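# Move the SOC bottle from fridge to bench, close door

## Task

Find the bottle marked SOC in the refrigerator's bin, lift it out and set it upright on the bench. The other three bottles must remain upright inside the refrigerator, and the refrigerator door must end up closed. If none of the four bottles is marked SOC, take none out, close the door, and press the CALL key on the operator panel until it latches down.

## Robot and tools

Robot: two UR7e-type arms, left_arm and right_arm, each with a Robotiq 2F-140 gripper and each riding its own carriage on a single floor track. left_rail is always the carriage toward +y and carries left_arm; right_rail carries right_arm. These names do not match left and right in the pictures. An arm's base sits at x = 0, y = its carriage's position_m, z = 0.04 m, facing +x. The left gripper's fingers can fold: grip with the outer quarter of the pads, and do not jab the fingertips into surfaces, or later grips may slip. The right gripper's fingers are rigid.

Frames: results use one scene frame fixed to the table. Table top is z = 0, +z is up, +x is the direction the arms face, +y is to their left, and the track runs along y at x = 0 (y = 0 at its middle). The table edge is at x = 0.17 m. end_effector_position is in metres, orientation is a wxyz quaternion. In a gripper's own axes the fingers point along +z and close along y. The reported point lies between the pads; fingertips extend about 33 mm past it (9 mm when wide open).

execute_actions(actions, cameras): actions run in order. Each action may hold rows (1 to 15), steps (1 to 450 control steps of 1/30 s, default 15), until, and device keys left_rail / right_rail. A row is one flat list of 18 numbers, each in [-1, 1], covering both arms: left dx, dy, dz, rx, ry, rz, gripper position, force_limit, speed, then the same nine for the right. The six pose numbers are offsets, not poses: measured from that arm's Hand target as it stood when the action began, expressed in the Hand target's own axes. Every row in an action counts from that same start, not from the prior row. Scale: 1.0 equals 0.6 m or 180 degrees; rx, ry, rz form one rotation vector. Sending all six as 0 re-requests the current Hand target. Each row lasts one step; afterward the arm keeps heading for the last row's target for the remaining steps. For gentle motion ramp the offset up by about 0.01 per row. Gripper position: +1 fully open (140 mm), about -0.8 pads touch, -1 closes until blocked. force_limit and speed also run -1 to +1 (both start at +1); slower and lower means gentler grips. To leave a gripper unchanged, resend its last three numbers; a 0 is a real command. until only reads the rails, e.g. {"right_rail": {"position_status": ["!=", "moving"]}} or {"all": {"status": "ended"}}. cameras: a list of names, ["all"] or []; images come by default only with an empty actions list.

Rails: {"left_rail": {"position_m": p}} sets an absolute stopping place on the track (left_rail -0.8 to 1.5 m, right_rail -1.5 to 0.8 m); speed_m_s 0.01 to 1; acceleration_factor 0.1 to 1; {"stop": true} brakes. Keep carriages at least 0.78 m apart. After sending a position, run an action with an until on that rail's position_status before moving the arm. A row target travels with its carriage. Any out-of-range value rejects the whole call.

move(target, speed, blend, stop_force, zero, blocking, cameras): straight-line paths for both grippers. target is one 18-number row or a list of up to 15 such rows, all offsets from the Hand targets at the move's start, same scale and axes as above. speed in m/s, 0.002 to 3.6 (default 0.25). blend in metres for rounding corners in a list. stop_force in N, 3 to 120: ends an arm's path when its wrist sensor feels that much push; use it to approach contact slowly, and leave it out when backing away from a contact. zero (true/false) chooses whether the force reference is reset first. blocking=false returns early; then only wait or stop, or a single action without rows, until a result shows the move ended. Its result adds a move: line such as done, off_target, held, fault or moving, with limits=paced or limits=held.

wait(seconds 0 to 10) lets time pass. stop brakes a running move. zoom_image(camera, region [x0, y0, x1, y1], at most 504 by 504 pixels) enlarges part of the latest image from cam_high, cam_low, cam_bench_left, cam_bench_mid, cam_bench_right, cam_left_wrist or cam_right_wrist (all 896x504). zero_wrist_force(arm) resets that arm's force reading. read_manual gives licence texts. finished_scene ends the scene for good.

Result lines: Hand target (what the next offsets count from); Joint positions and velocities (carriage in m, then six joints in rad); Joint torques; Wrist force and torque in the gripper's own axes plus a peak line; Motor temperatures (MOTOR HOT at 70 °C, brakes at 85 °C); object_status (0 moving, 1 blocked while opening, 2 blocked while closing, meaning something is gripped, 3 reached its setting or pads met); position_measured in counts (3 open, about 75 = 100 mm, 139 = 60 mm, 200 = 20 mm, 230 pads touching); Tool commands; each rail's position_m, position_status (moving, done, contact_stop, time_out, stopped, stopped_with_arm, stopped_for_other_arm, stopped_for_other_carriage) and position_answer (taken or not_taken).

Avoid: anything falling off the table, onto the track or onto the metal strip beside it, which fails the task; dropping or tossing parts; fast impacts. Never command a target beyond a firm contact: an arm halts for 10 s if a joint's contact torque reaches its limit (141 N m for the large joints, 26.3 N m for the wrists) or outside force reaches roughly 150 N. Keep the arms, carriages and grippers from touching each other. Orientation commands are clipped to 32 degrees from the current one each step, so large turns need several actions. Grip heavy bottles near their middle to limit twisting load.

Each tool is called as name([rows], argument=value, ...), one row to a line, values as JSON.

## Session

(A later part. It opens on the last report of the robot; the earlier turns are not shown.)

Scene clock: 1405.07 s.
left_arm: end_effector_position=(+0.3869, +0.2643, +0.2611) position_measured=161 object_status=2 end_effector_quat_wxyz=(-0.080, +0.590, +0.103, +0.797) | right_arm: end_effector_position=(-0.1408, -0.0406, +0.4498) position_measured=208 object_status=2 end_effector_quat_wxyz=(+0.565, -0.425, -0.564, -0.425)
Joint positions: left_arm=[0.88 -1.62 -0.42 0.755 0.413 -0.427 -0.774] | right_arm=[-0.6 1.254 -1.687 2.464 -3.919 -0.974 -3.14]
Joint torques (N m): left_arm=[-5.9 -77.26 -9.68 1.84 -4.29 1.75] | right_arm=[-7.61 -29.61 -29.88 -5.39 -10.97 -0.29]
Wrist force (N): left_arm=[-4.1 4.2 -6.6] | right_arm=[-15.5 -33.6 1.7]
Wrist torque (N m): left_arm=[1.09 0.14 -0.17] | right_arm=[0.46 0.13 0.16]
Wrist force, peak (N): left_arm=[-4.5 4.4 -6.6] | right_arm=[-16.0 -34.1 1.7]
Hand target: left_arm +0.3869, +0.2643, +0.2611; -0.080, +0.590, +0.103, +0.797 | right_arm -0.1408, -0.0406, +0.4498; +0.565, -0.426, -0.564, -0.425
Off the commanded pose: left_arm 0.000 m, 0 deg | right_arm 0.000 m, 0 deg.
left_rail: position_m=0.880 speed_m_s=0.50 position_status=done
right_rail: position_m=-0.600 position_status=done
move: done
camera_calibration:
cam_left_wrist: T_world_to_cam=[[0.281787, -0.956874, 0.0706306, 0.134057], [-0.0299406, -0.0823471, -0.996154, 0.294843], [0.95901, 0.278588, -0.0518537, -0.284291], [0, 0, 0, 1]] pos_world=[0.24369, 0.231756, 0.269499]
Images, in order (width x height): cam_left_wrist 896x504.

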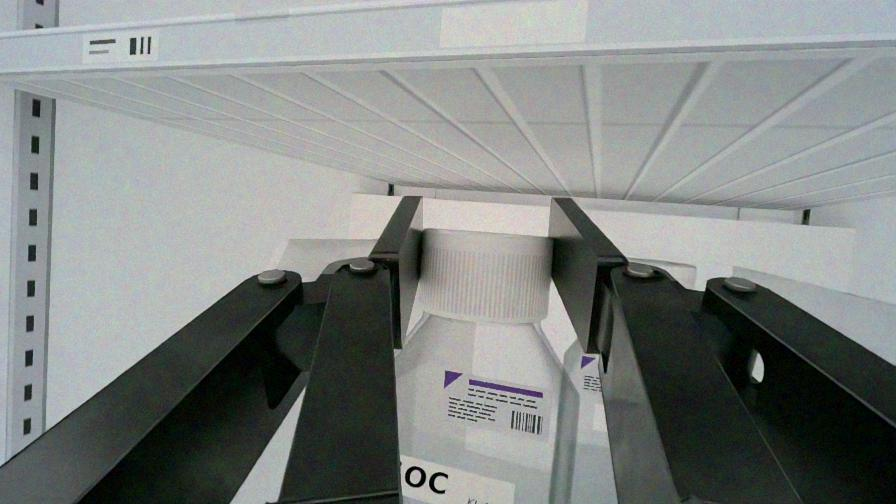

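move([
  [0.0414,0.003,0.0123,0,0,0,-1,0.4,-1,0,0,0,0,0,0,-1,-0.1,-1],
  [0.09,-0.0257,-0.145,0,0,0,-1,0.4,-1,0,0,0,0,0,0,-1,-0.1,-1],
], speed=0.025, stop_force=25, cameras=["cam_left_wrist"])

Scene clock: 1416.10 s.
left_arm: end_effector_position=(+0.2870, +0.2563, +0.2872) position_measured=161 object_status=2 end_effector_quat_wxyz=(-0.080, +0.590, +0.103, +0.797) | right_arm: end_effector_position=(-0.1408, -0.0406, +0.4498) position_measured=208 object_status=2 end_effector_quat_wxyz=(+0.565, -0.425, -0.564, -0.425)
Joint positions: left_arm=[0.88 -1.762 -0.497 0.814 0.264 -0.54 -0.585] | right_arm=[-0.6 1.254 -1.687 2.464 -3.919 -0.974 -3.14]
Joint torques (N m): left_arm=[-6.84 -75.73 -10.92 1.67 -4.12 2.16] | right_arm=[-8.44 -28.93 -29.82 -5.32 -11.05 -0.33]
Wrist force (N): left_arm=[-3.9 6.1 -2.9] | right_arm=[-16.4 -33.2 1.5]
Wrist torque (N m): left_arm=[1.08 0.11 -0.33] | right_arm=[0.45 0.16 0.15]
Wrist force, peak (N): left_arm=[-21.1 5.9 -2.1] | right_arm=[-15.7 -33.9 1.5]
Hand target: left_arm +0.2870, +0.2563, +0.2872; -0.080, +0.590, +0.103, +0.797 | right_arm -0.1408, -0.0406, +0.4498; +0.565, -0.426, -0.564, -0.425
Off the commanded pose: left_arm 0.000 m, 0 deg | right_arm 0.000 m, 0 deg.
left_rail: position_m=0.880 speed_m_s=0.50 position_status=done
right_rail: position_m=-0.600 position_status=done
move: done
camera_calibration:
cam_left_wrist: T_world_to_cam=[[0.281787, -0.956874, 0.0706306, 0.152709], [-0.0299406, -0.0823471, -0.996154, 0.317193], [0.95901, 0.278588, -0.0518537, -0.184904], [0, 0, 0, 1]] pos_world=[0.14379, 0.223756, 0.295599]
Images, in order (width x height): cam_left_wrist 896x504.

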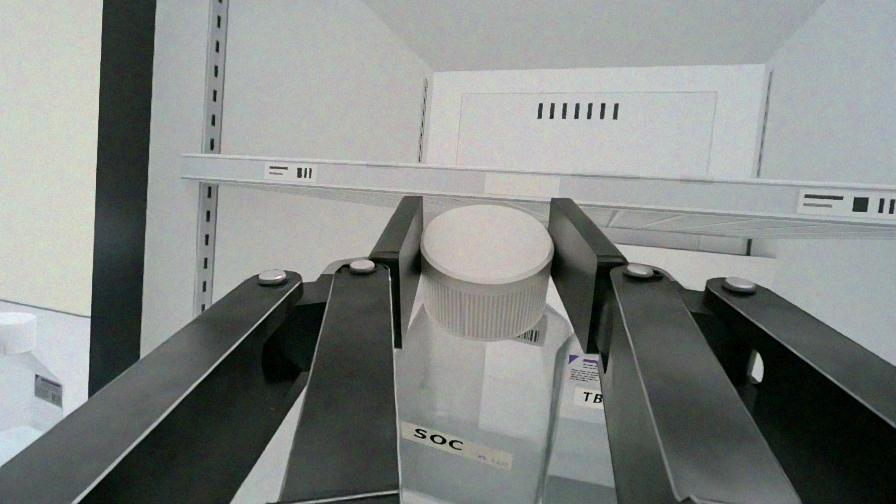

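move(target=[0.143,0.0105,0.0425,0,0,0,-1,0.4,-1,0,0,0,0,0,0,-1,-0.1,-1], speed=0.025, stop_force=35, cameras=["cam_left_wrist"])

Scene clock: 1424.53 s.
left_arm: end_effector_position=(+0.2872, +0.2563, +0.3769) position_measured=161 object_status=2 end_effector_quat_wxyz=(-0.080, +0.590, +0.103, +0.797) | right_arm: end_effector_position=(-0.1408, -0.0406, +0.4498) position_measured=208 object_status=2 end_effector_quat_wxyz=(+0.565, -0.425, -0.564, -0.425)
Joint positions: left_arm=[0.88 -1.762 -0.567 0.716 0.432 -0.539 -0.586] | right_arm=[-0.6 1.254 -1.687 2.464 -3.919 -0.974 -3.14]
Joint torques (N m): left_arm=[7.52 -77.46 -35.34 4.88 0.01 -2] | right_arm=[-9.19 -28.67 -29.51 -5.23 -10.9 -0.31]
Wrist force (N): left_arm=[-2.2 4.2 -6.6] | right_arm=[-14.6 -32.9 1.3]
Wrist torque (N m): left_arm=[1.14 -0.31 -0.09] | right_arm=[0.39 0.07 0.16]
Wrist force, peak (N): left_arm=[-13.7 1.9 -11.8] | right_arm=[-16.5 -33.5 1.3]
Hand target: left_arm +0.2872, +0.2563, +0.3769; -0.080, +0.590, +0.103, +0.797 | right_arm -0.1408, -0.0406, +0.4498; +0.565, -0.426, -0.564, -0.425
Off the commanded pose: left_arm 0.000 m, 0 deg | right_arm 0.000 m, 0 deg.
left_rail: position_m=0.880 speed_m_s=0.50 position_status=done
right_rail: position_m=-0.600 position_status=done
move: done
camera_calibration:
cam_left_wrist: T_world_to_cam=[[0.281787, -0.956874, 0.0706306, 0.146289], [-0.0299406, -0.0823471, -0.996154, 0.406557], [0.95901, 0.278588, -0.0518537, -0.180541], [0, 0, 0, 1]] pos_world=[0.14409, 0.223756, 0.385299]
Images, in order (width x height): cam_left_wrist 896x504.

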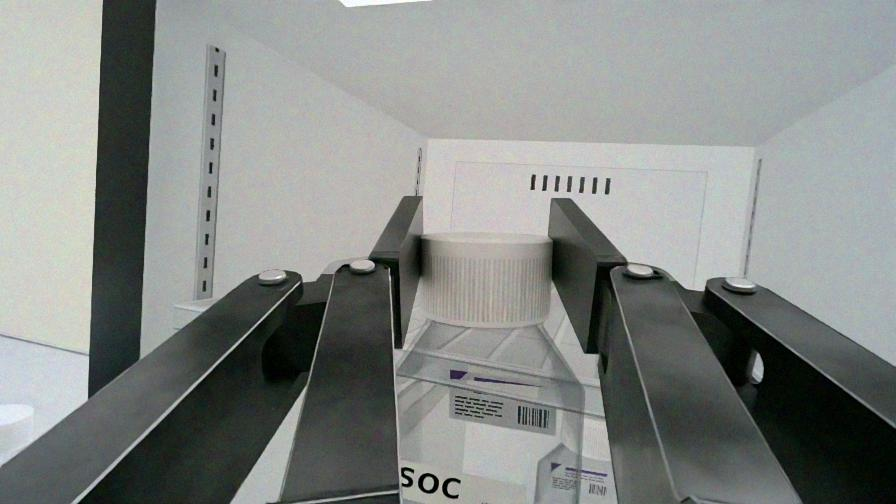

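move(target=[0.128,-0.0357,-0.13,0,0,0,-1,0.4,-1,0,0,0,0,0,0,-1,-0.1,-1], speed=0.1)

execute_actions([
  {"left_rail":{"position_m":1.5,"speed_m_s":0.3,"acceleration_factor":0.15},"steps":300,"until":{"all":{"status":"ended"}}},
])

Scene clock: 1435.27 s.
left_arm: end_effector_position=(+0.1875, +0.2563, +0.4269) position_measured=161 object_status=2 end_effector_quat_wxyz=(-0.080, +0.590, +0.103, +0.797) | right_arm: end_effector_position=(-0.1408, -0.0406, +0.4498) position_measured=208 object_status=2 end_effector_quat_wxyz=(+0.565, -0.425, -0.564, -0.425)
Joint positions: left_arm=[0.88 -1.9 -0.592 0.623 0.448 -0.659 -0.461] | right_arm=[-0.6 1.254 -1.687 2.464 -3.919 -0.974 -3.14]
Joint torques (N m): left_arm=[-5.77 -49.07 -34.78 4.83 -3.3 1.86] | right_arm=[-11.15 -28.21 -28.94 -5.08 -11.03 -0.05]
Wrist force (N): left_arm=[-2.5 4.3 -5.2] | right_arm=[-15.5 -33.2 1.4]
Wrist torque (N m): left_arm=[1.11 -0.19 -0.15] | right_arm=[0.38 0.08 0.15]
Wrist force, peak (N): left_arm=[-3.0 4.1 -7.3] | right_arm=[-15.5 -33.3 1.5]
Hand target: left_arm +0.1875, +0.2563, +0.4269; -0.080, +0.590, +0.103, +0.797 | right_arm -0.1408, -0.0406, +0.4498; +0.565, -0.426, -0.564, -0.425
Off the commanded pose: left_arm 0.000 m, 0 deg | right_arm 0.000 m, 0 deg.
left_rail: position_m=0.880 speed_m_s=0.50 position_status=done
right_rail: position_m=-0.600 position_status=done
move: done

Scene clock: 1439.60 s.
left_arm: end_effector_position=(+0.1875, +0.8763, +0.4269) position_measured=161 object_status=2 end_effector_quat_wxyz=(-0.080, +0.590, +0.103, +0.797) | right_arm: end_effector_position=(-0.1408, -0.0406, +0.4498) position_measured=208 object_status=2 end_effector_quat_wxyz=(+0.565, -0.425, -0.564, -0.425)
Joint positions: left_arm=[1.5 -1.9 -0.592 0.623 0.448 -0.659 -0.461] | right_arm=[-0.6 1.254 -1.687 2.464 -3.919 -0.974 -3.14]
Joint torques (N m): left_arm=[-4.15 -67.6 -29.05 4.32 -2.62 1.85] | right_arm=[-12.48 -28.18 -28.7 -5.16 -10.98 -0.18]
Wrist force (N): left_arm=[-2.4 4.4 -5.5] | right_arm=[-14.6 -33.0 1.4]
Wrist torque (N m): left_arm=[1.14 -0.25 -0.14] | right_arm=[0.41 0.06 0.15]
Wrist force, peak (N): left_arm=[-2.4 5.7 -6.2] | right_arm=[-15.7 -33.4 1.5]
Hand target: left_arm +0.1875, +0.8763, +0.4269; -0.080, +0.590, +0.103, +0.797 | right_arm -0.1408, -0.0406, +0.4498; +0.565, -0.426, -0.564, -0.425
Tool commands: left_gripper/position=-1.0 left_gripper/force_limit=+0.4 left_gripper/speed=-1.0 right_gripper/position=-1.0 right_gripper/force_limit=-0.1 right_gripper/speed=-1.0
Off the commanded pose: left_arm 0.000 m, 0 deg | right_arm 0.000 m, 0 deg.
left_rail: position_m=1.500 speed_m_s=0.30 position_status=done
right_rail: position_m=-0.600 position_status=done

move(target=[-0.471,-0.166,0.298,0,0,0,-1,0.4,-1,0,0,0,0,0,0,-1,-0.1,-1], speed=0.12, cameras=["cam_bench_left"])

move(target=[-0.0637,-0.0047,-0.0189,0,0,0,-1,0.4,-1,0,0,0,0,0,0,-1,-0.1,-1], speed=0.015, stop_force=5, cameras=["cam_bench_left","cam_left_wrist"])

Scene clock: 1455.23 s.
left_arm: end_effector_position=(+0.4099, +1.0205, +0.2001) position_measured=161 object_status=2 end_effector_quat_wxyz=(-0.080, +0.590, +0.103, +0.797) | right_arm: end_effector_position=(-0.1408, -0.0406, +0.4498) position_measured=208 object_status=2 end_effector_quat_wxyz=(+0.565, -0.425, -0.564, -0.425)
Joint positions: left_arm=[1.5 -1.59 -0.627 1.386 0.036 -0.406 -0.825] | right_arm=[-0.6 1.254 -1.687 2.464 -3.919 -0.974 -3.14]
Joint torques (N m): left_arm=[7.31 -40.4 -3.68 4.64 -0.5 -2.35] | right_arm=[-15.45 -27.52 -27.36 -5.1 -10.95 0.05]
Wrist force (N): left_arm=[-2.3 4.0 -6.0] | right_arm=[-14.8 -32.9 1.5]
Wrist torque (N m): left_arm=[1.03 -0.26 0.03] | right_arm=[0.44 0.11 0.15]
Wrist force, peak (N): left_arm=[-1.5 4.8 -6.7] | right_arm=[-15.6 -33.4 1.5]
Hand target: left_arm +0.4099, +1.0205, +0.2000; -0.080, +0.590, +0.103, +0.797 | right_arm -0.1408, -0.0406, +0.4498; +0.565, -0.426, -0.564, -0.425
Off the commanded pose: left_arm 0.000 m, 0 deg | right_arm 0.000 m, 0 deg.
left_rail: position_m=1.500 speed_m_s=0.30 position_status=done
right_rail: position_m=-0.600 position_status=done
move: done
Images, in order (width x height): cam_bench_left 896x504.

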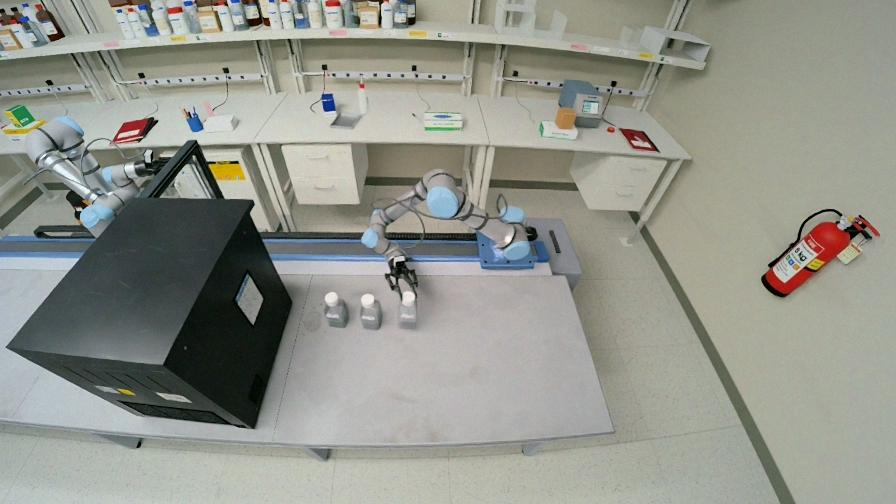

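Scene clock: 1458.13 s.
left_arm: end_effector_position=(+0.4098, +1.0206, +0.1732) position_measured=161 object_status=2 end_effector_quat_wxyz=(-0.080, +0.590, +0.103, +0.797) | right_arm: end_effector_position=(-0.1408, -0.0406, +0.4498) position_measured=208 object_status=2 end_effector_quat_wxyz=(+0.565, -0.425, -0.564, -0.425)
Joint positions: left_arm=[1.5 -1.59 -0.582 1.381 -0.004 -0.406 -0.825] | right_arm=[-0.6 1.254 -1.687 2.464 -3.919 -0.974 -3.14]
Joint torques (N m): left_arm=[-1.88 -66.61 -3.05 3.93 -0.87 0.29] | right_arm=[-15.31 -27.84 -27.67 -5.15 -10.98 0.19]
Wrist force (N): left_arm=[0.4 5.8 -3.6] | right_arm=[-15.5 -32.9 1.2]
Wrist torque (N m): left_arm=[1.31 -0.10 0.10] | right_arm=[0.44 0.14 0.15]
Wrist force, peak (N): left_arm=[12.4 8.3 -0.1] | right_arm=[-15.8 -33.3 1.3]
Hand target: left_arm +0.4098, +1.0206, +0.1732; -0.080, +0.590, +0.103, +0.797 (not the last commanded pose) | right_arm -0.1408, -0.0406, +0.4498; +0.565, -0.426, -0.564, -0.425
Off the commanded pose: left_arm 0.013 m, 0 deg | right_arm 0.000 m, 0 deg.
left_rail: position_m=1.500 speed_m_s=0.30 position_status=done
right_rail: position_m=-0.600 position_status=done
move: contact (left_arm)
camera_calibration:
cam_left_wrist: T_world_to_cam=[[0.281784, -0.95688, 0.0705641, 0.857487], [-0.0299597, -0.0822832, -0.996159, 0.270192], [0.95901, 0.278587, -0.0518539, -0.521602], [0, 0, 0, 1]] pos_world=[0.26669, 0.988056, 0.181599]
Images, in order (width x height): cam_bench_left 896x504, cam_left_wrist 896x504.

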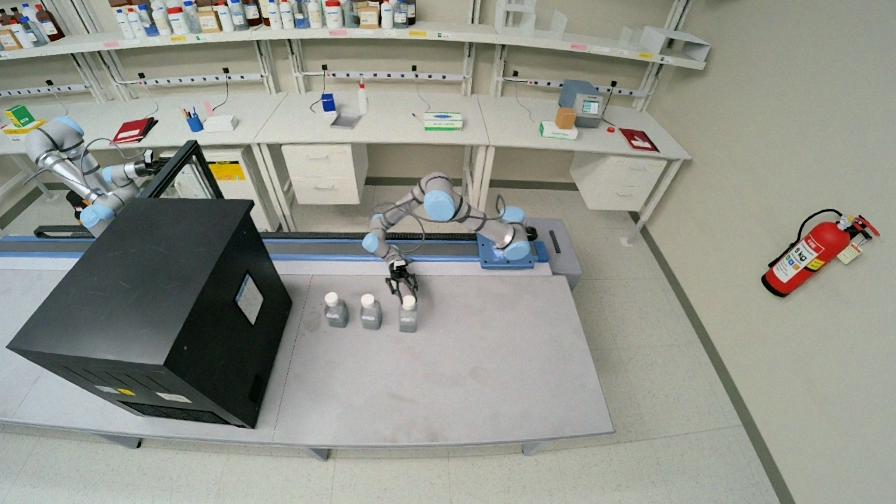

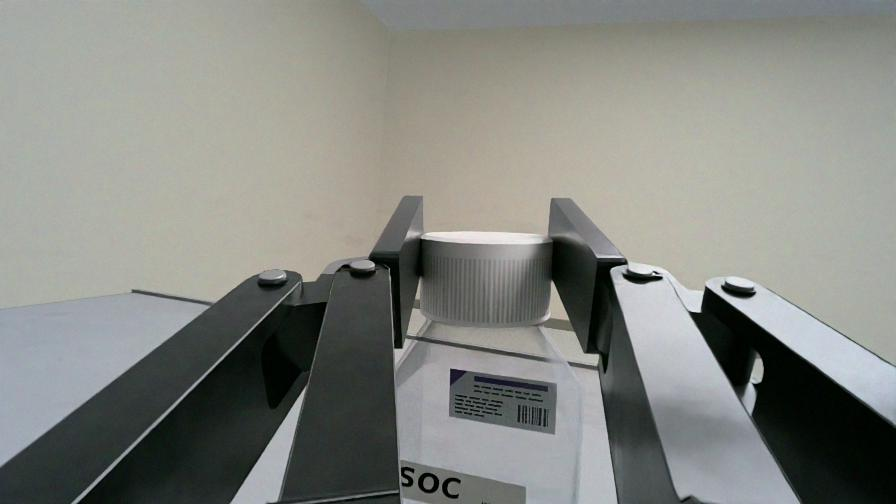

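execute_actions([
  {"rows":[[0,0,0,0,0,0,-0.05,0.4,-1,0,0,0,0,0,0,-1,-0.1,-1]],"steps":30},
])

move(target=[0.056,0.004,-0.191,0,0,0,-0.05,0.4,-1,0,0,0,0,0,0,-1,-0.1,-1], speed=0.1, cameras=["cam_left_wrist"])

Scene clock: 1467.30 s.
left_arm: end_effector_position=(+0.4098, +1.0206, +0.1732) position_measured=135 object_status=3 end_effector_quat_wxyz=(-0.080, +0.590, +0.103, +0.797) | right_arm: end_effector_position=(-0.1408, -0.0406, +0.4498) position_measured=208 object_status=2 end_effector_quat_wxyz=(+0.565, -0.425, -0.564, -0.425)
Joint positions: left_arm=[1.5 -1.59 -0.582 1.381 -0.004 -0.406 -0.825] | right_arm=[-0.6 1.254 -1.687 2.464 -3.919 -0.974 -3.14]
Joint torques (N m): left_arm=[6.89 -63.34 -4.23 2.5 -2.35 -1.51] | right_arm=[-17.55 -28.13 -27.62 -5.11 -11.01 0.43]
Wrist force (N): left_arm=[0.6 5.9 -3.7] | right_arm=[-15.0 -33.1 1.4]
Wrist torque (N m): left_arm=[1.41 -0.06 0.00] | right_arm=[0.40 0.10 0.15]
Wrist force, peak (N): left_arm=[0.7 6.5 -4.0] | right_arm=[-15.5 -33.4 1.5]
Hand target: left_arm +0.4098, +1.0206, +0.1732; -0.080, +0.590, +0.103, +0.797 | right_arm -0.1408, -0.0406, +0.4498; +0.565, -0.426, -0.564, -0.425
Off the commanded pose: left_arm 0.000 m, 0 deg | right_arm 0.000 m, 0 deg.
left_rail: position_m=1.500 speed_m_s=0.30 position_status=done
right_rail: position_m=-0.600 position_status=done

Scene clock: 1468.93 s.
left_arm: end_effector_position=(+0.2949, +0.9884, +0.1732) position_measured=135 object_status=3 end_effector_quat_wxyz=(-0.080, +0.590, +0.103, +0.797) | right_arm: end_effector_position=(-0.1408, -0.0406, +0.4498) position_measured=208 object_status=2 end_effector_quat_wxyz=(+0.565, -0.425, -0.564, -0.425)
Joint positions: left_arm=[1.5 -1.785 -0.605 1.379 -0.214 -0.559 -0.561] | right_arm=[-0.6 1.254 -1.687 2.464 -3.919 -0.974 -3.14]
Joint torques (N m): left_arm=[-6 -39.37 -27.11 1.32 -3.1 2] | right_arm=[-18.68 -27.71 -26.37 -5.24 -10.99 0.34]
Wrist force (N): left_arm=[0.8 5.6 -3.7] | right_arm=[-14.5 -32.9 1.3]
Wrist torque (N m): left_arm=[1.31 -0.10 -0.18] | right_arm=[0.44 0.05 0.15]
Wrist force, peak (N): left_arm=[0.3 5.8 -4.3] | right_arm=[-15.4 -33.4 1.5]
Hand target: left_arm +0.2948, +0.9884, +0.1732; -0.080, +0.590, +0.103, +0.797 | right_arm -0.1408, -0.0406, +0.4498; +0.565, -0.426, -0.564, -0.425
Off the commanded pose: left_arm 0.000 m, 0 deg | right_arm 0.000 m, 0 deg.
left_rail: position_m=1.500 speed_m_s=0.30 position_status=done
right_rail: position_m=-0.600 position_status=done
move: done
camera_calibration:
cam_left_wrist: T_world_to_cam=[[0.281777, -0.956882, 0.0705641, 0.859084], [-0.0298643, -0.0822552, -0.996164, 0.264056], [0.959015, 0.278589, -0.0517542, -0.402366], [0, 0, 0, 1]] pos_world=[0.15169, 0.955856, 0.181599]
Images, in order (width x height): cam_left_wrist 896x504.

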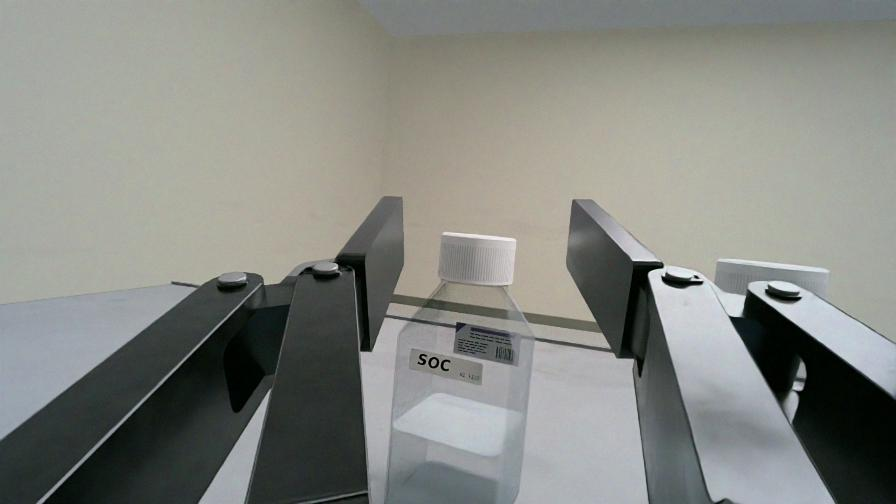

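move(target=[0.007,0.187,-0.075,-0.0825,-0.0936,0.0123,-0.05,0.4,-1,0,0,0,0,0,0,-1,-0.1,-1], speed=0.15, cameras=["cam_left_wrist"])

Scene clock: 1491.13 s.
left_arm: end_effector_position=(+0.2800, +0.8683, +0.1723) position_measured=135 object_status=3 end_effector_quat_wxyz=(-0.003, +0.707, -0.001, +0.707) | right_arm: end_effector_position=(-0.1408, -0.0406, +0.4498) position_measured=208 object_status=2 end_effector_quat_wxyz=(+0.565, -0.425, -0.564, -0.425)
Joint positions: left_arm=[1.5 -1.832 -0.783 1.41 -0.63 -0.264 0.009] | right_arm=[-0.6 1.254 -1.687 2.464 -3.919 -0.974 -3.14]
Joint torques (N m): left_arm=[6.12 -66.16 -7.27 -0.94 1.53 1.74] | right_arm=[-20.04 -27.26 -25.56 -5.15 -10.89 0.64]
Wrist force (N): left_arm=[0.6 5.7 -2.8] | right_arm=[-15.5 -33.2 1.6]
Wrist torque (N m): left_arm=[1.33 -0.09 -0.18] | right_arm=[0.37 0.08 0.15]
Wrist force, peak (N): left_arm=[0.7 6.0 -3.9] | right_arm=[-15.4 -33.5 1.4]
Hand target: left_arm +0.2800, +0.8683, +0.1723; -0.003, +0.707, -0.001, +0.707 | right_arm -0.1408, -0.0406, +0.4498; +0.565, -0.426, -0.564, -0.425
Off the commanded pose: left_arm 0.000 m, 0 deg | right_arm 0.000 m, 0 deg.
left_rail: position_m=1.500 speed_m_s=0.30 position_status=done
right_rail: position_m=-0.600 position_status=done
move: done
camera_calibration:
cam_left_wrist: T_world_to_cam=[[0.0351239, -0.999283, -0.0141229, 0.868885], [-0.330752, 0.00171192, -0.943716, 0.255069], [0.943064, 0.0378181, -0.330455, -0.0931456], [0, 0, 0, 1]] pos_world=[0.141688, 0.871348, 0.222203]
Images, in order (width x height): cam_left_wrist 896x504.

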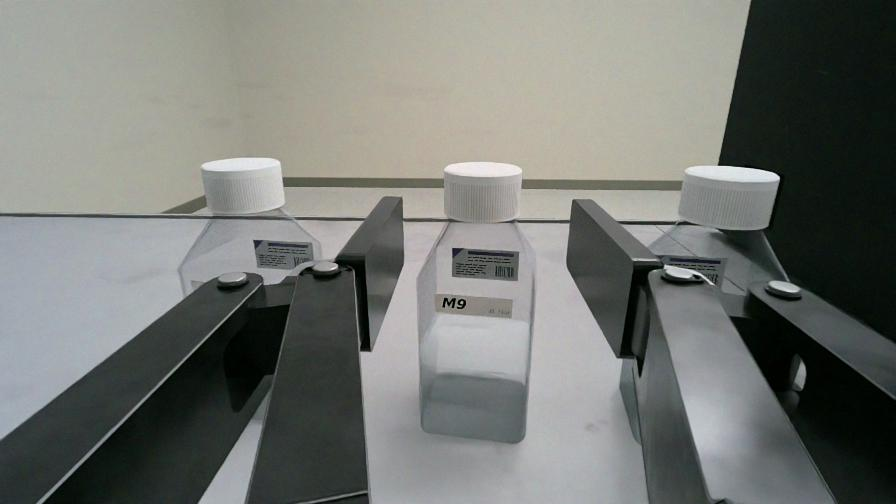

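move(target=[-0.012,0.002,0.211,0,0,0,-0.05,0.4,-1,0,0,0,0,0,0,-1,-0.1,-1], speed=0.06, stop_force=6)

execute_actions([
  {"rows":[[0,0,0,0,0,0,-1,0.4,-1,0,0,0,0,0,0,-1,-0.1,-1]],"steps":60},
], cameras=["cam_left_wrist"])

Scene clock: 1502.40 s.
left_arm: end_effector_position=(+0.4066, +0.8675, +0.1649) position_measured=135 object_status=3 end_effector_quat_wxyz=(-0.003, +0.707, -0.001, +0.707) | right_arm: end_effector_position=(-0.1408, -0.0406, +0.4498) position_measured=208 object_status=2 end_effector_quat_wxyz=(+0.565, -0.425, -0.564, -0.425)
Joint positions: left_arm=[1.5 -1.631 -0.761 1.39 -0.646 -0.063 0.023] | right_arm=[-0.6 1.254 -1.687 2.464 -3.919 -0.974 -3.14]
Joint torques (N m): left_arm=[6.73 -56.67 -8.24 -1.29 1.58 2] | right_arm=[-22.92 -26.95 -25.73 -5.04 -11.04 0.7]
Wrist force (N): left_arm=[0.6 5.6 -3.1] | right_arm=[-14.5 -32.8 1.4]
Wrist torque (N m): left_arm=[1.29 -0.08 -0.17] | right_arm=[0.45 0.04 0.15]
Wrist force, peak (N): left_arm=[0.5 6.1 -3.5] | right_arm=[-15.8 -33.4 1.4]
Hand target: left_arm +0.4066, +0.8675, +0.1649; -0.003, +0.707, -0.001, +0.707 | right_arm -0.1408, -0.0406, +0.4498; +0.565, -0.426, -0.564, -0.425
Off the commanded pose: left_arm 0.000 m, 0 deg | right_arm 0.000 m, 0 deg.
left_rail: position_m=1.500 speed_m_s=0.30 position_status=done
right_rail: position_m=-0.600 position_status=done
move: done

Scene clock: 1504.60 s.
left_arm: end_effector_position=(+0.4066, +0.8675, +0.1649) position_measured=161 object_status=2 end_effector_quat_wxyz=(-0.003, +0.707, -0.001, +0.707) | right_arm: end_effector_position=(-0.1408, -0.0406, +0.4498) position_measured=208 object_status=2 end_effector_quat_wxyz=(+0.565, -0.425, -0.564, -0.425)
Joint positions: left_arm=[1.5 -1.631 -0.761 1.391 -0.646 -0.063 0.023] | right_arm=[-0.6 1.254 -1.687 2.464 -3.919 -0.974 -3.14]
Joint torques (N m): left_arm=[6.26 -67.13 -7.94 -1.23 -1.92 1.96] | right_arm=[-23.14 -25.96 -25.35 -5.07 -11.03 0.83]
Wrist force (N): left_arm=[0.3 6.2 -3.9] | right_arm=[-14.5 -33.0 1.4]
Wrist torque (N m): left_arm=[1.32 -0.11 -0.33] | right_arm=[0.41 0.01 0.15]
Wrist force, peak (N): left_arm=[1.4 6.9 -3.3] | right_arm=[-15.7 -33.3 1.5]
Hand target: left_arm +0.4066, +0.8675, +0.1649; -0.003, +0.707, -0.001, +0.707 | right_arm -0.1408, -0.0406, +0.4498; +0.565, -0.426, -0.564, -0.425
Off the commanded pose: left_arm 0.000 m, 0 deg | right_arm 0.000 m, 0 deg.
left_rail: position_m=1.500 speed_m_s=0.30 position_status=done
right_rail: position_m=-0.600 position_status=done
camera_calibration:
cam_left_wrist: T_world_to_cam=[[0.0351182, -0.999283, -0.0141294, 0.863535], [-0.33093, 0.00171282, -0.943654, 0.290122], [0.943002, 0.0378153, -0.330632, -0.214956], [0, 0, 0, 1]] pos_world=[0.268388, 0.870548, 0.214904]
Images, in order (width x height): cam_left_wrist 896x504.

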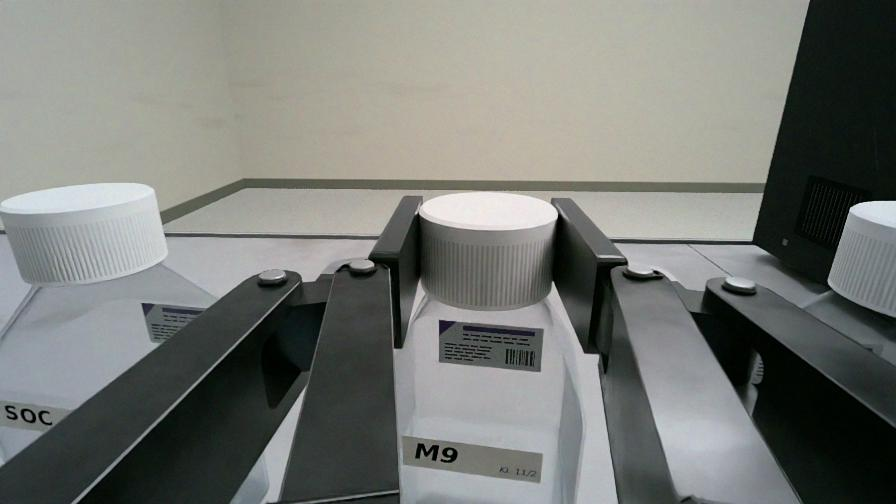

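move([
  [0.2,0,0,0,0,0,-1,0.4,-1,0,0,0,0,0,0,-1,-0.1,-1],
  [0.3,0,-0.38,0,0,0,-1,0.4,-1,0,0,0,0,0,0,-1,-0.1,-1],
], speed=[0.06,0.15], blend=0.03)

execute_actions([
  {"left_rail":{"position_m":1.02,"speed_m_s":0.3,"acceleration_factor":0.15},"steps":300,"until":{"all":{"status":"ended"}}},
], cameras=["cam_left_wrist"])

Scene clock: 1523.20 s.
left_arm: end_effector_position=(+0.1789, +0.8658, +0.3451) position_measured=161 object_status=2 end_effector_quat_wxyz=(-0.003, +0.707, -0.001, +0.707) | right_arm: end_effector_position=(-0.1408, -0.0406, +0.4498) position_measured=208 object_status=2 end_effector_quat_wxyz=(+0.565, -0.425, -0.564, -0.425)
Joint positions: left_arm=[1.5 -1.983 -0.928 1.18 -0.254 -0.415 0.008] | right_arm=[-0.6 1.254 -1.687 2.464 -3.919 -0.974 -3.14]
Joint torques (N m): left_arm=[-6.48 -38.18 -37.67 2.83 -2.03 -2.03] | right_arm=[-25.97 -26 -24.27 -4.84 -10.96 1.1]
Wrist force (N): left_arm=[-3.0 5.8 -3.1] | right_arm=[-14.2 -32.8 1.3]
Wrist torque (N m): left_arm=[1.35 -0.10 -0.01] | right_arm=[0.46 -0.03 0.16]
Wrist force, peak (N): left_arm=[-2.5 5.8 -5.0] | right_arm=[-15.6 -33.3 1.2]
Hand target: left_arm +0.1788, +0.8658, +0.3452; -0.003, +0.707, -0.001, +0.707 | right_arm -0.1408, -0.0406, +0.4498; +0.565, -0.426, -0.564, -0.425
Off the commanded pose: left_arm 0.000 m, 0 deg | right_arm 0.000 m, 0 deg.
left_rail: position_m=1.500 speed_m_s=0.30 position_status=done
right_rail: position_m=-0.600 position_status=done
move: done

Scene clock: 1527.03 s.
left_arm: end_effector_position=(+0.1788, +0.3858, +0.3452) position_measured=161 object_status=2 end_effector_quat_wxyz=(-0.003, +0.707, -0.001, +0.707) | right_arm: end_effector_position=(-0.1408, -0.0406, +0.4498) position_measured=208 object_status=2 end_effector_quat_wxyz=(+0.565, -0.425, -0.564, -0.425)
Joint positions: left_arm=[1.02 -1.983 -0.928 1.18 -0.254 -0.415 0.008] | right_arm=[-0.6 1.254 -1.687 2.464 -3.919 -0.974 -3.14]
Joint torques (N m): left_arm=[-4.52 -45.1 -32.87 0.16 1.39 -1.77] | right_arm=[-26.76 -26.15 -23.63 -4.94 -11 1.19]
Wrist force (N): left_arm=[-2.8 5.8 -3.4] | right_arm=[-14.4 -32.8 1.4]
Wrist torque (N m): left_arm=[1.34 -0.15 -0.02] | right_arm=[0.46 0.02 0.15]
Wrist force, peak (N): left_arm=[-2.8 6.3 -3.5] | right_arm=[-15.6 -33.3 1.1]
Hand target: left_arm +0.1788, +0.3858, +0.3452; -0.003, +0.707, -0.001, +0.707 | right_arm -0.1408, -0.0406, +0.4498; +0.565, -0.426, -0.564, -0.425
Tool commands: left_gripper/position=-1.0 left_gripper/force_limit=+0.4 left_gripper/speed=-1.0 right_gripper/position=-1.0 right_gripper/force_limit=-0.1 right_gripper/speed=-1.0
Off the commanded pose: left_arm 0.000 m, 0 deg | right_arm 0.000 m, 0 deg.
left_rail: position_m=1.020 speed_m_s=0.30 position_status=done
right_rail: position_m=-0.600 position_status=done
camera_calibration:
cam_left_wrist: T_world_to_cam=[[0.0351182, -0.999283, -0.0141294, 0.392727], [-0.33093, 0.00171282, -0.943654, 0.385607], [0.943002, 0.0378153, -0.330632, 0.0776552], [0, 0, 0, 1]] pos_world=[0.0405881, 0.388848, 0.395104]
Images, in order (width x height): cam_left_wrist 896x504.

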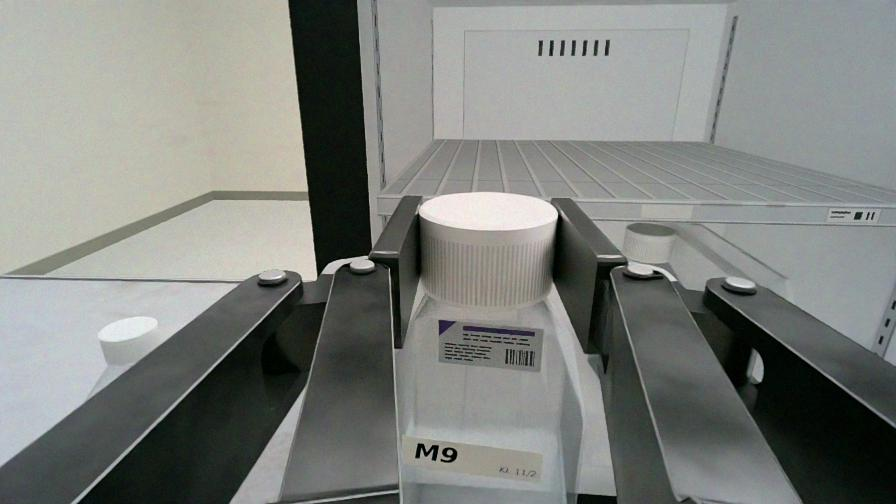

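move(target=[-0.15,0,0.03,0,0,0,-1,0.4,-1,0,0,0,0,0,0,-1,-0.1,-1], speed=0.12, cameras=["cam_left_wrist"])

Scene clock: 1537.67 s.
left_arm: end_effector_position=(+0.1967, +0.3864, +0.2552) position_measured=161 object_status=2 end_effector_quat_wxyz=(-0.003, +0.707, -0.001, +0.707) | right_arm: end_effector_position=(-0.1408, -0.0406, +0.4498) position_measured=208 object_status=2 end_effector_quat_wxyz=(+0.565, -0.425, -0.564, -0.425)
Joint positions: left_arm=[1.02 -1.958 -0.861 1.309 -0.45 -0.389 0.008] | right_arm=[-0.6 1.254 -1.687 2.464 -3.919 -0.974 -3.14]
Joint torques (N m): left_arm=[7.32 -39.31 -10.35 -0.02 1.57 1.81] | right_arm=[-29.19 -25.99 -22.87 -4.84 -11.03 1.3]
Wrist force (N): left_arm=[-3.0 5.9 -3.2] | right_arm=[-15.8 -33.1 1.3]
Wrist torque (N m): left_arm=[1.36 -0.13 -0.19] | right_arm=[0.41 0.14 0.15]
Wrist force, peak (N): left_arm=[-4.6 5.6 -3.0] | right_arm=[-15.7 -33.3 1.5]
Hand target: left_arm +0.1967, +0.3864, +0.2551; -0.003, +0.707, -0.001, +0.707 | right_arm -0.1408, -0.0406, +0.4498; +0.565, -0.426, -0.564, -0.425
Off the commanded pose: left_arm 0.000 m, 0 deg | right_arm 0.000 m, 0 deg.
left_rail: position_m=1.020 speed_m_s=0.30 position_status=done
right_rail: position_m=-0.600 position_status=done
move: done
camera_calibration:
cam_left_wrist: T_world_to_cam=[[0.0351182, -0.999283, -0.0141294, 0.391426], [-0.33093, 0.00171282, -0.943654, 0.306601], [0.943002, 0.0378153, -0.330632, 0.0309958], [0, 0, 0, 1]] pos_world=[0.0584881, 0.389448, 0.305104]
Images, in order (width x height): cam_left_wrist 896x504.

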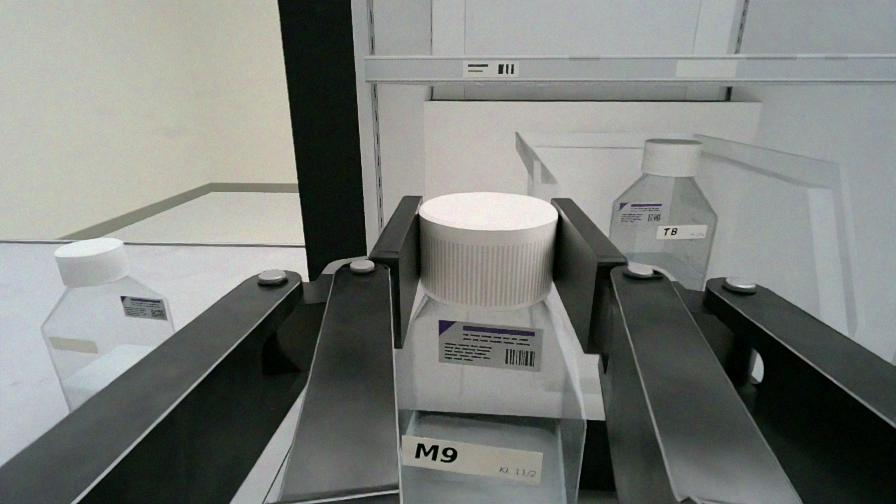

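move([
  [0,-0.018,0.15,0,0,0,-1,0.4,-1,0,0,0,0,0,0,-1,-0.1,-1],
  [-0.008,-0.018,0.3,0,0,0,-1,0.4,-1,0,0,0,0,0,0,-1,-0.1,-1],
], speed=[0.08,0.04], stop_force=6, cameras=["cam_left_wrist"])

Scene clock: 1558.63 s.
left_arm: end_effector_position=(+0.3767, +0.3977, +0.2502) position_measured=161 object_status=2 end_effector_quat_wxyz=(-0.003, +0.707, -0.001, +0.707) | right_arm: end_effector_position=(-0.1408, -0.0406, +0.4498) position_measured=208 object_status=2 end_effector_quat_wxyz=(+0.565, -0.425, -0.564, -0.425)
Joint positions: left_arm=[1.02 -1.68 -0.897 1.387 -0.499 -0.112 0.015] | right_arm=[-0.6 1.254 -1.687 2.464 -3.919 -0.974 -3.14]
Joint torques (N m): left_arm=[6.81 -38.69 -35.05 -1.06 1.73 1.78] | right_arm=[-31.2 -24.75 -21.24 -4.7 -11.02 1.39]
Wrist force (N): left_arm=[-2.9 5.8 -3.2] | right_arm=[-15.0 -32.9 1.2]
Wrist torque (N m): left_arm=[1.34 -0.13 -0.18] | right_arm=[0.44 0.07 0.15]
Wrist force, peak (N): left_arm=[-3.4 5.8 -4.4] | right_arm=[-15.9 -33.4 1.4]
Hand target: left_arm +0.3767, +0.3977, +0.2502; -0.003, +0.707, -0.001, +0.707 | right_arm -0.1408, -0.0406, +0.4498; +0.565, -0.426, -0.564, -0.425
Off the commanded pose: left_arm 0.000 m, 0 deg | right_arm 0.000 m, 0 deg.
left_rail: position_m=1.020 speed_m_s=0.30 position_status=done
right_rail: position_m=-0.600 position_status=done
move: done
camera_calibration:
cam_left_wrist: T_world_to_cam=[[0.0351182, -0.999283, -0.0141294, 0.396331], [-0.33093, 0.00171282, -0.943654, 0.361492], [0.943002, 0.0378153, -0.330632, -0.140698], [0, 0, 0, 1]] pos_world=[0.238388, 0.400748, 0.300204]
Images, in order (width x height): cam_left_wrist 896x504.

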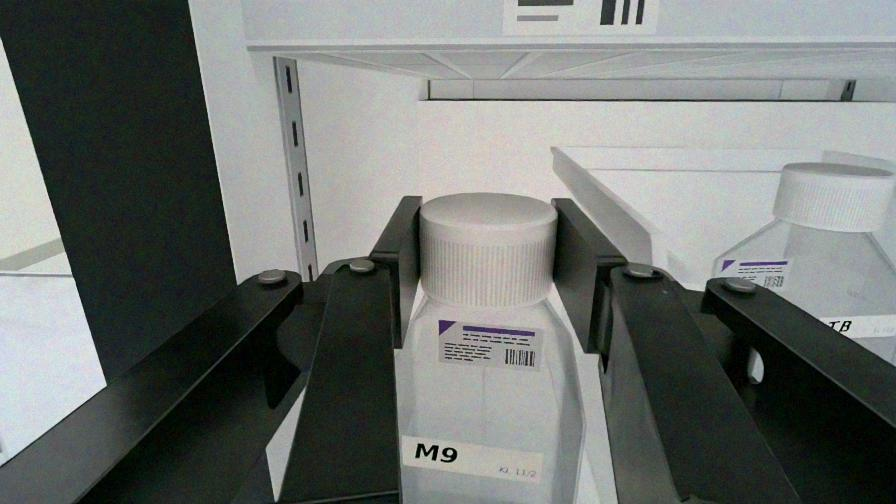

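move(target=[0,0,0.108,0,0,0,-1,0.4,-1,0,0,0,0,0,0,-1,-0.1,-1], speed=0.03, stop_force=6)

move(target=[-0.05,0,0,0,0,0,-1,0.4,-1,0,0,0,0,0,0,-1,-0.1,-1], speed=0.015, stop_force=4.5, cameras=["cam_left_wrist"])

Scene clock: 1571.63 s.
left_arm: end_effector_position=(+0.4307, +0.3979, +0.2502) position_measured=161 object_status=2 end_effector_quat_wxyz=(-0.003, +0.707, -0.001, +0.707) | right_arm: end_effector_position=(-0.1408, -0.0406, +0.4498) position_measured=208 object_status=2 end_effector_quat_wxyz=(+0.565, -0.425, -0.564, -0.425)
Joint positions: left_arm=[1.02 -1.593 -0.884 1.364 -0.507 -0.025 0.033] | right_arm=[-0.6 1.254 -1.687 2.464 -3.919 -0.974 -3.14]
Joint torques (N m): left_arm=[-4.85 -64.35 -12.33 1.49 -1.89 -1.83] | right_arm=[-30.3 -24.55 -21.54 -4.78 -11.11 1.47]
Wrist force (N): left_arm=[0.0 5.3 -6.7] | right_arm=[-13.4 -33.7 1.4]
Wrist torque (N m): left_arm=[1.13 -0.26 -0.25] | right_arm=[0.40 -0.04 0.16]
Wrist force, peak (N): left_arm=[1.4 1.1 -25.2] | right_arm=[-15.6 -33.5 1.2]
Hand target: left_arm +0.4307, +0.3979, +0.2502; -0.003, +0.707, -0.001, +0.707 (not the last commanded pose) | right_arm -0.1408, -0.0406, +0.4498; +0.565, -0.426, -0.564, -0.425
Off the commanded pose: left_arm 0.011 m, 0 deg | right_arm 0.000 m, 0 deg.
left_rail: position_m=1.020 speed_m_s=0.30 position_status=done
right_rail: position_m=-0.600 position_status=done
move: contact (left_arm)

Scene clock: 1572.90 s.
left_arm: end_effector_position=(+0.4307, +0.3979, +0.2495) position_measured=161 object_status=2 end_effector_quat_wxyz=(-0.003, +0.707, -0.001, +0.707) | right_arm: end_effector_position=(-0.1408, -0.0406, +0.4498) position_measured=208 object_status=2 end_effector_quat_wxyz=(+0.565, -0.425, -0.564, -0.425)
Joint positions: left_arm=[1.02 -1.593 -0.883 1.364 -0.508 -0.025 0.033] | right_arm=[-0.6 1.254 -1.687 2.464 -3.919 -0.974 -3.14]
Joint torques (N m): left_arm=[11.21 -63.17 -34.84 0.7 -0.49 1.85] | right_arm=[-27.91 -24.68 -21.25 -4.78 -10.98 1.43]
Wrist force (N): left_arm=[0.8 4.3 -11.5] | right_arm=[-14.1 -33.2 1.2]
Wrist torque (N m): left_arm=[0.87 -0.44 -0.25] | right_arm=[0.38 0.02 0.15]
Wrist force, peak (N): left_arm=[8.1 3.5 -12.3] | right_arm=[-15.1 -33.4 1.0]
Hand target: left_arm +0.4307, +0.3979, +0.2495; -0.003, +0.707, -0.001, +0.707 (not the last commanded pose) | right_arm -0.1408, -0.0406, +0.4498; +0.565, -0.426, -0.564, -0.425
Off the commanded pose: left_arm 0.029 m, 0 deg | right_arm 0.000 m, 0 deg.
left_rail: position_m=1.020 speed_m_s=0.30 position_status=done
right_rail: position_m=-0.600 position_status=done
move: contact (left_arm)
camera_calibration:
cam_left_wrist: T_world_to_cam=[[0.0350986, -0.999287, -0.0138973, 0.394562], [-0.330535, 0.00151594, -0.943793, 0.378706], [0.943141, 0.0377193, -0.330246, -0.191977], [0, 0, 0, 1]] pos_world=[0.292388, 0.400948, 0.299503]
Images, in order (width x height): cam_left_wrist 896x504.

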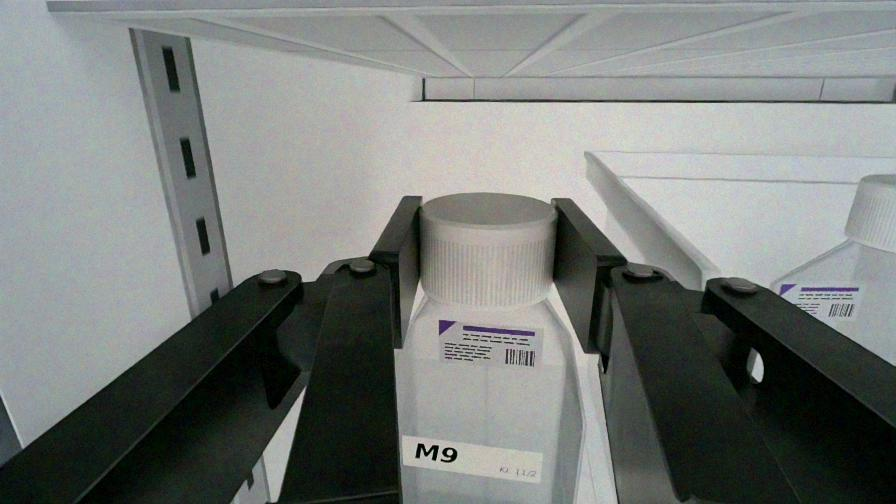

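move(target=[0,0,-0.02,0,0,0,-1,0.4,-1,0,0,0,0,0,0,-1,-0.1,-1], speed=0.03)

move(target=[-0.05,0,0,0,0,0,-1,0.4,-1,0,0,0,0,0,0,-1,-0.1,-1], speed=0.012, stop_force=5)

Scene clock: 1585.67 s.
left_arm: end_effector_position=(+0.4187, +0.3980, +0.2496) position_measured=161 object_status=2 end_effector_quat_wxyz=(-0.003, +0.707, -0.001, +0.707) | right_arm: end_effector_position=(-0.1408, -0.0406, +0.4498) position_measured=208 object_status=2 end_effector_quat_wxyz=(+0.565, -0.425, -0.564, -0.425)
Joint positions: left_arm=[1.02 -1.612 -0.886 1.37 -0.502 -0.044 0.024] | right_arm=[-0.6 1.254 -1.687 2.464 -3.919 -0.974 -3.14]
Joint torques (N m): left_arm=[-5.41 -43.72 -35.35 1.34 -1.91 -2.1] | right_arm=[-6.66 -24.11 -20.48 -4.67 -11.01 1.22]
Wrist force (N): left_arm=[-2.8 5.6 -3.4] | right_arm=[-13.6 -33.6 1.3]
Wrist torque (N m): left_arm=[1.30 -0.17 -0.02] | right_arm=[0.43 -0.02 0.16]
Wrist force, peak (N): left_arm=[-0.2 4.1 -12.0] | right_arm=[-14.9 -33.8 1.2]
Hand target: left_arm +0.4187, +0.3979, +0.2495; -0.003, +0.707, -0.001, +0.707 | right_arm -0.1408, -0.0406, +0.4498; +0.565, -0.426, -0.564, -0.425
Off the commanded pose: left_arm 0.000 m, 0 deg | right_arm 0.000 m, 0 deg.
left_rail: position_m=1.020 speed_m_s=0.30 position_status=done
right_rail: position_m=-0.600 position_status=done
move: done

Scene clock: 1587.27 s.
left_arm: end_effector_position=(+0.4187, +0.3979, +0.2461) position_measured=161 object_status=2 end_effector_quat_wxyz=(-0.003, +0.707, -0.001, +0.707) | right_arm: end_effector_position=(-0.1408, -0.0406, +0.4498) position_measured=208 object_status=2 end_effector_quat_wxyz=(+0.565, -0.425, -0.564, -0.425)
Joint positions: left_arm=[1.02 -1.612 -0.882 1.372 -0.506 -0.044 0.022] | right_arm=[-0.6 1.254 -1.687 2.464 -3.919 -0.974 -3.14]
Joint torques (N m): left_arm=[-7 -63.78 -33.71 1.35 1.83 0.74] | right_arm=[-9.12 -24.64 -20.74 -4.62 -10.93 1.24]
Wrist force (N): left_arm=[2.1 5.1 -2.3] | right_arm=[-16.2 -33.9 1.4]
Wrist torque (N m): left_arm=[1.33 -0.35 -0.07] | right_arm=[0.44 0.10 0.15]
Wrist force, peak (N): left_arm=[16.9 3.2 -0.1] | right_arm=[-17.8 -34.3 1.1]
Hand target: left_arm +0.4187, +0.3979, +0.2461; -0.003, +0.707, -0.001, +0.707 (not the last commanded pose) | right_arm -0.1408, -0.0406, +0.4498; +0.565, -0.426, -0.564, -0.425
Off the commanded pose: left_arm 0.027 m, 0 deg | right_arm 0.000 m, 0 deg.
left_rail: position_m=1.020 speed_m_s=0.30 position_status=done
right_rail: position_m=-0.600 position_status=done
move: contact (left_arm)

execute_actions([
  {"rows":[[0,0,0,0,0,0,-0.12,0.4,-1,0,0,0,0,0,0,-1,-0.1,-1]],"steps":30},
])

move(target=[0,0,-0.25,0,0,0,-0.12,0.4,-1,0,0,0,0,0,0,-1,-0.1,-1], speed=0.08, cameras=["cam_left_wrist"])

Scene clock: 1592.77 s.
left_arm: end_effector_position=(+0.4187, +0.3979, +0.2461) position_measured=144 object_status=3 end_effector_quat_wxyz=(-0.003, +0.707, -0.001, +0.707) | right_arm: end_effector_position=(-0.1408, -0.0406, +0.4498) position_measured=208 object_status=2 end_effector_quat_wxyz=(+0.565, -0.425, -0.564, -0.425)
Joint positions: left_arm=[1.02 -1.612 -0.882 1.372 -0.506 -0.044 0.022] | right_arm=[-0.6 1.254 -1.687 2.464 -3.919 -0.974 -3.14]
Joint torques (N m): left_arm=[-6.2 -59.75 -33.86 1.3 1.56 -1.4] | right_arm=[-18.43 -24.74 -20.77 -4.62 -10.96 1.12]
Wrist force (N): left_arm=[1.9 5.6 -3.0] | right_arm=[-15.4 -33.8 1.4]
Wrist torque (N m): left_arm=[1.30 -0.38 -0.05] | right_arm=[0.45 0.05 0.14]
Wrist force, peak (N): left_arm=[2.0 5.7 -3.1] | right_arm=[-16.4 -34.2 1.4]
Hand target: left_arm +0.4187, +0.3979, +0.2461; -0.003, +0.707, -0.001, +0.707 | right_arm -0.1408, -0.0406, +0.4498; +0.565, -0.426, -0.564, -0.425
Off the commanded pose: left_arm 0.000 m, 0 deg | right_arm 0.000 m, 0 deg.
left_rail: position_m=1.020 speed_m_s=0.30 position_status=done
right_rail: position_m=-0.600 position_status=done

Scene clock: 1595.07 s.
left_arm: end_effector_position=(+0.2688, +0.3975, +0.2462) position_measured=144 object_status=3 end_effector_quat_wxyz=(-0.003, +0.707, -0.001, +0.707) | right_arm: end_effector_position=(-0.1408, -0.0406, +0.4498) position_measured=208 object_status=2 end_effector_quat_wxyz=(+0.565, -0.425, -0.564, -0.425)
Joint positions: left_arm=[1.02 -1.854 -0.895 1.395 -0.502 -0.286 0.008] | right_arm=[-0.6 1.254 -1.687 2.464 -3.919 -0.974 -3.14]
Joint torques (N m): left_arm=[-4.92 -35.54 -33.74 2.04 -2.02 -1.97] | right_arm=[-21.55 -24.37 -20.69 -4.64 -10.98 1.08]
Wrist force (N): left_arm=[1.8 5.6 -3.1] | right_arm=[-15.2 -34.0 1.1]
Wrist torque (N m): left_arm=[1.32 -0.34 -0.03] | right_arm=[0.40 0.09 0.14]
Wrist force, peak (N): left_arm=[1.6 5.7 -3.5] | right_arm=[-16.2 -34.2 1.1]
Hand target: left_arm +0.2687, +0.3975, +0.2462; -0.003, +0.707, -0.001, +0.707 | right_arm -0.1408, -0.0406, +0.4498; +0.565, -0.426, -0.564, -0.425
Off the commanded pose: left_arm 0.000 m, 0 deg | right_arm 0.000 m, 0 deg.
left_rail: position_m=1.020 speed_m_s=0.30 position_status=done
right_rail: position_m=-0.600 position_status=done
move: done
camera_calibration:
cam_left_wrist: T_world_to_cam=[[0.0351313, -0.999287, -0.0138025, 0.399765], [-0.330619, 0.00141222, -0.943763, 0.322028], [0.94311, 0.037719, -0.330334, -0.0403598], [0, 0, 0, 1]] pos_world=[0.130488, 0.400548, 0.296104]
Images, in order (width x height): cam_left_wrist 896x504.

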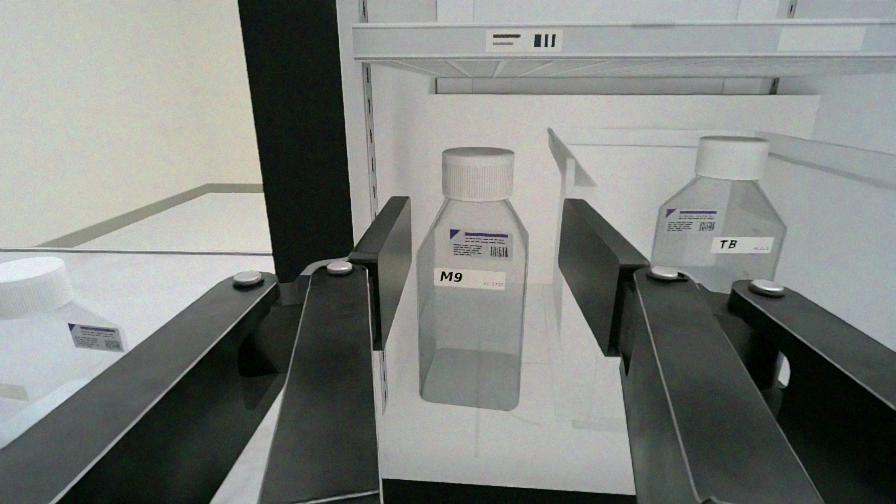

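move(target=[-0.155,0,-0.02,0,0,0,-0.8,0.4,0,0,0,0,0,0,0,-1,-0.1,-1], speed=0.12)

move([
  [0,0,0.17,0,0,0,-0.8,0.4,0,0,0,0,0,0,0,-1,-0.1,-1],
  [0,0,0.255,0,0,0,-0.8,0.4,0,0,0,0,0,0,0,-1,-0.1,-1],
], speed=[0.08,0.02], stop_force=9, cameras=["cam_left_wrist"])

Scene clock: 1607.63 s.
left_arm: end_effector_position=(+0.2566, +0.3980, +0.1532) position_measured=229 object_status=3 end_effector_quat_wxyz=(-0.003, +0.707, -0.001, +0.707) | right_arm: end_effector_position=(-0.1408, -0.0406, +0.4498) position_measured=208 object_status=2 end_effector_quat_wxyz=(+0.565, -0.425, -0.564, -0.425)
Joint positions: left_arm=[1.02 -1.873 -0.771 1.448 -0.679 -0.305 0.008] | right_arm=[-0.6 1.254 -1.687 2.464 -3.919 -0.974 -3.14]
Joint torques (N m): left_arm=[-6.1 -37.54 -6.82 -0.79 -1.93 1.76] | right_arm=[-33.52 -23.36 -20.88 -4.67 -11 1.03]
Wrist force (N): left_arm=[1.6 5.2 -2.7] | right_arm=[-16.1 -34.0 1.5]
Wrist torque (N m): left_arm=[1.24 -0.32 -0.17] | right_arm=[0.42 0.09 0.14]
Wrist force, peak (N): left_arm=[3.4 5.6 -2.6] | right_arm=[-16.1 -34.5 1.4]
Hand target: left_arm +0.2566, +0.3980, +0.1532; -0.003, +0.707, -0.001, +0.707 | right_arm -0.1408, -0.0406, +0.4498; +0.565, -0.426, -0.564, -0.425
Off the commanded pose: left_arm 0.000 m, 0 deg | right_arm 0.000 m, 0 deg.
left_rail: position_m=1.020 speed_m_s=0.30 position_status=done
right_rail: position_m=-0.600 position_status=done
move: done

Scene clock: 1612.30 s.
left_arm: end_effector_position=(+0.4096, +0.3984, +0.1531) position_measured=229 object_status=3 end_effector_quat_wxyz=(-0.003, +0.707, -0.001, +0.707) | right_arm: end_effector_position=(-0.1408, -0.0406, +0.4498) position_measured=208 object_status=2 end_effector_quat_wxyz=(+0.565, -0.425, -0.564, -0.425)
Joint positions: left_arm=[1.02 -1.627 -0.763 1.432 -0.681 -0.059 0.018] | right_arm=[-0.6 1.254 -1.687 2.464 -3.919 -0.974 -3.14]
Joint torques (N m): left_arm=[7.9 -40.99 -28.74 -1.33 1.63 1.97] | right_arm=[-33.19 -24.15 -20.95 -4.82 -11.05 0.98]
Wrist force (N): left_arm=[2.1 5.2 -4.3] | right_arm=[-16.3 -33.8 1.1]
Wrist torque (N m): left_arm=[1.20 -0.33 -0.18] | right_arm=[0.43 0.14 0.14]
Wrist force, peak (N): left_arm=[2.7 5.9 -4.3] | right_arm=[-16.5 -34.2 1.3]
Hand target: left_arm +0.4096, +0.3984, +0.1531; -0.003, +0.707, -0.001, +0.707 | right_arm -0.1408, -0.0406, +0.4498; +0.565, -0.426, -0.564, -0.425
Off the commanded pose: left_arm 0.000 m, 0 deg | right_arm 0.000 m, 0 deg.
left_rail: position_m=1.020 speed_m_s=0.30 position_status=done
right_rail: position_m=-0.600 position_status=done
move: done
camera_calibration:
cam_left_wrist: T_world_to_cam=[[0.0351313, -0.999287, -0.0138025, 0.394429], [-0.330619, 0.00141222, -0.943763, 0.280747], [0.94311, 0.037719, -0.330334, -0.204032], [0, 0, 0, 1]] pos_world=[0.271388, 0.401448, 0.203004]
Images, in order (width x height): cam_left_wrist 896x504.

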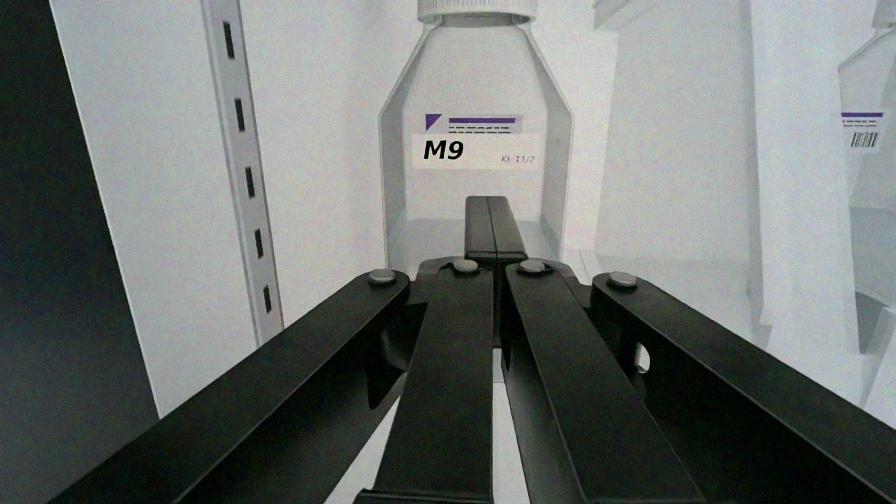

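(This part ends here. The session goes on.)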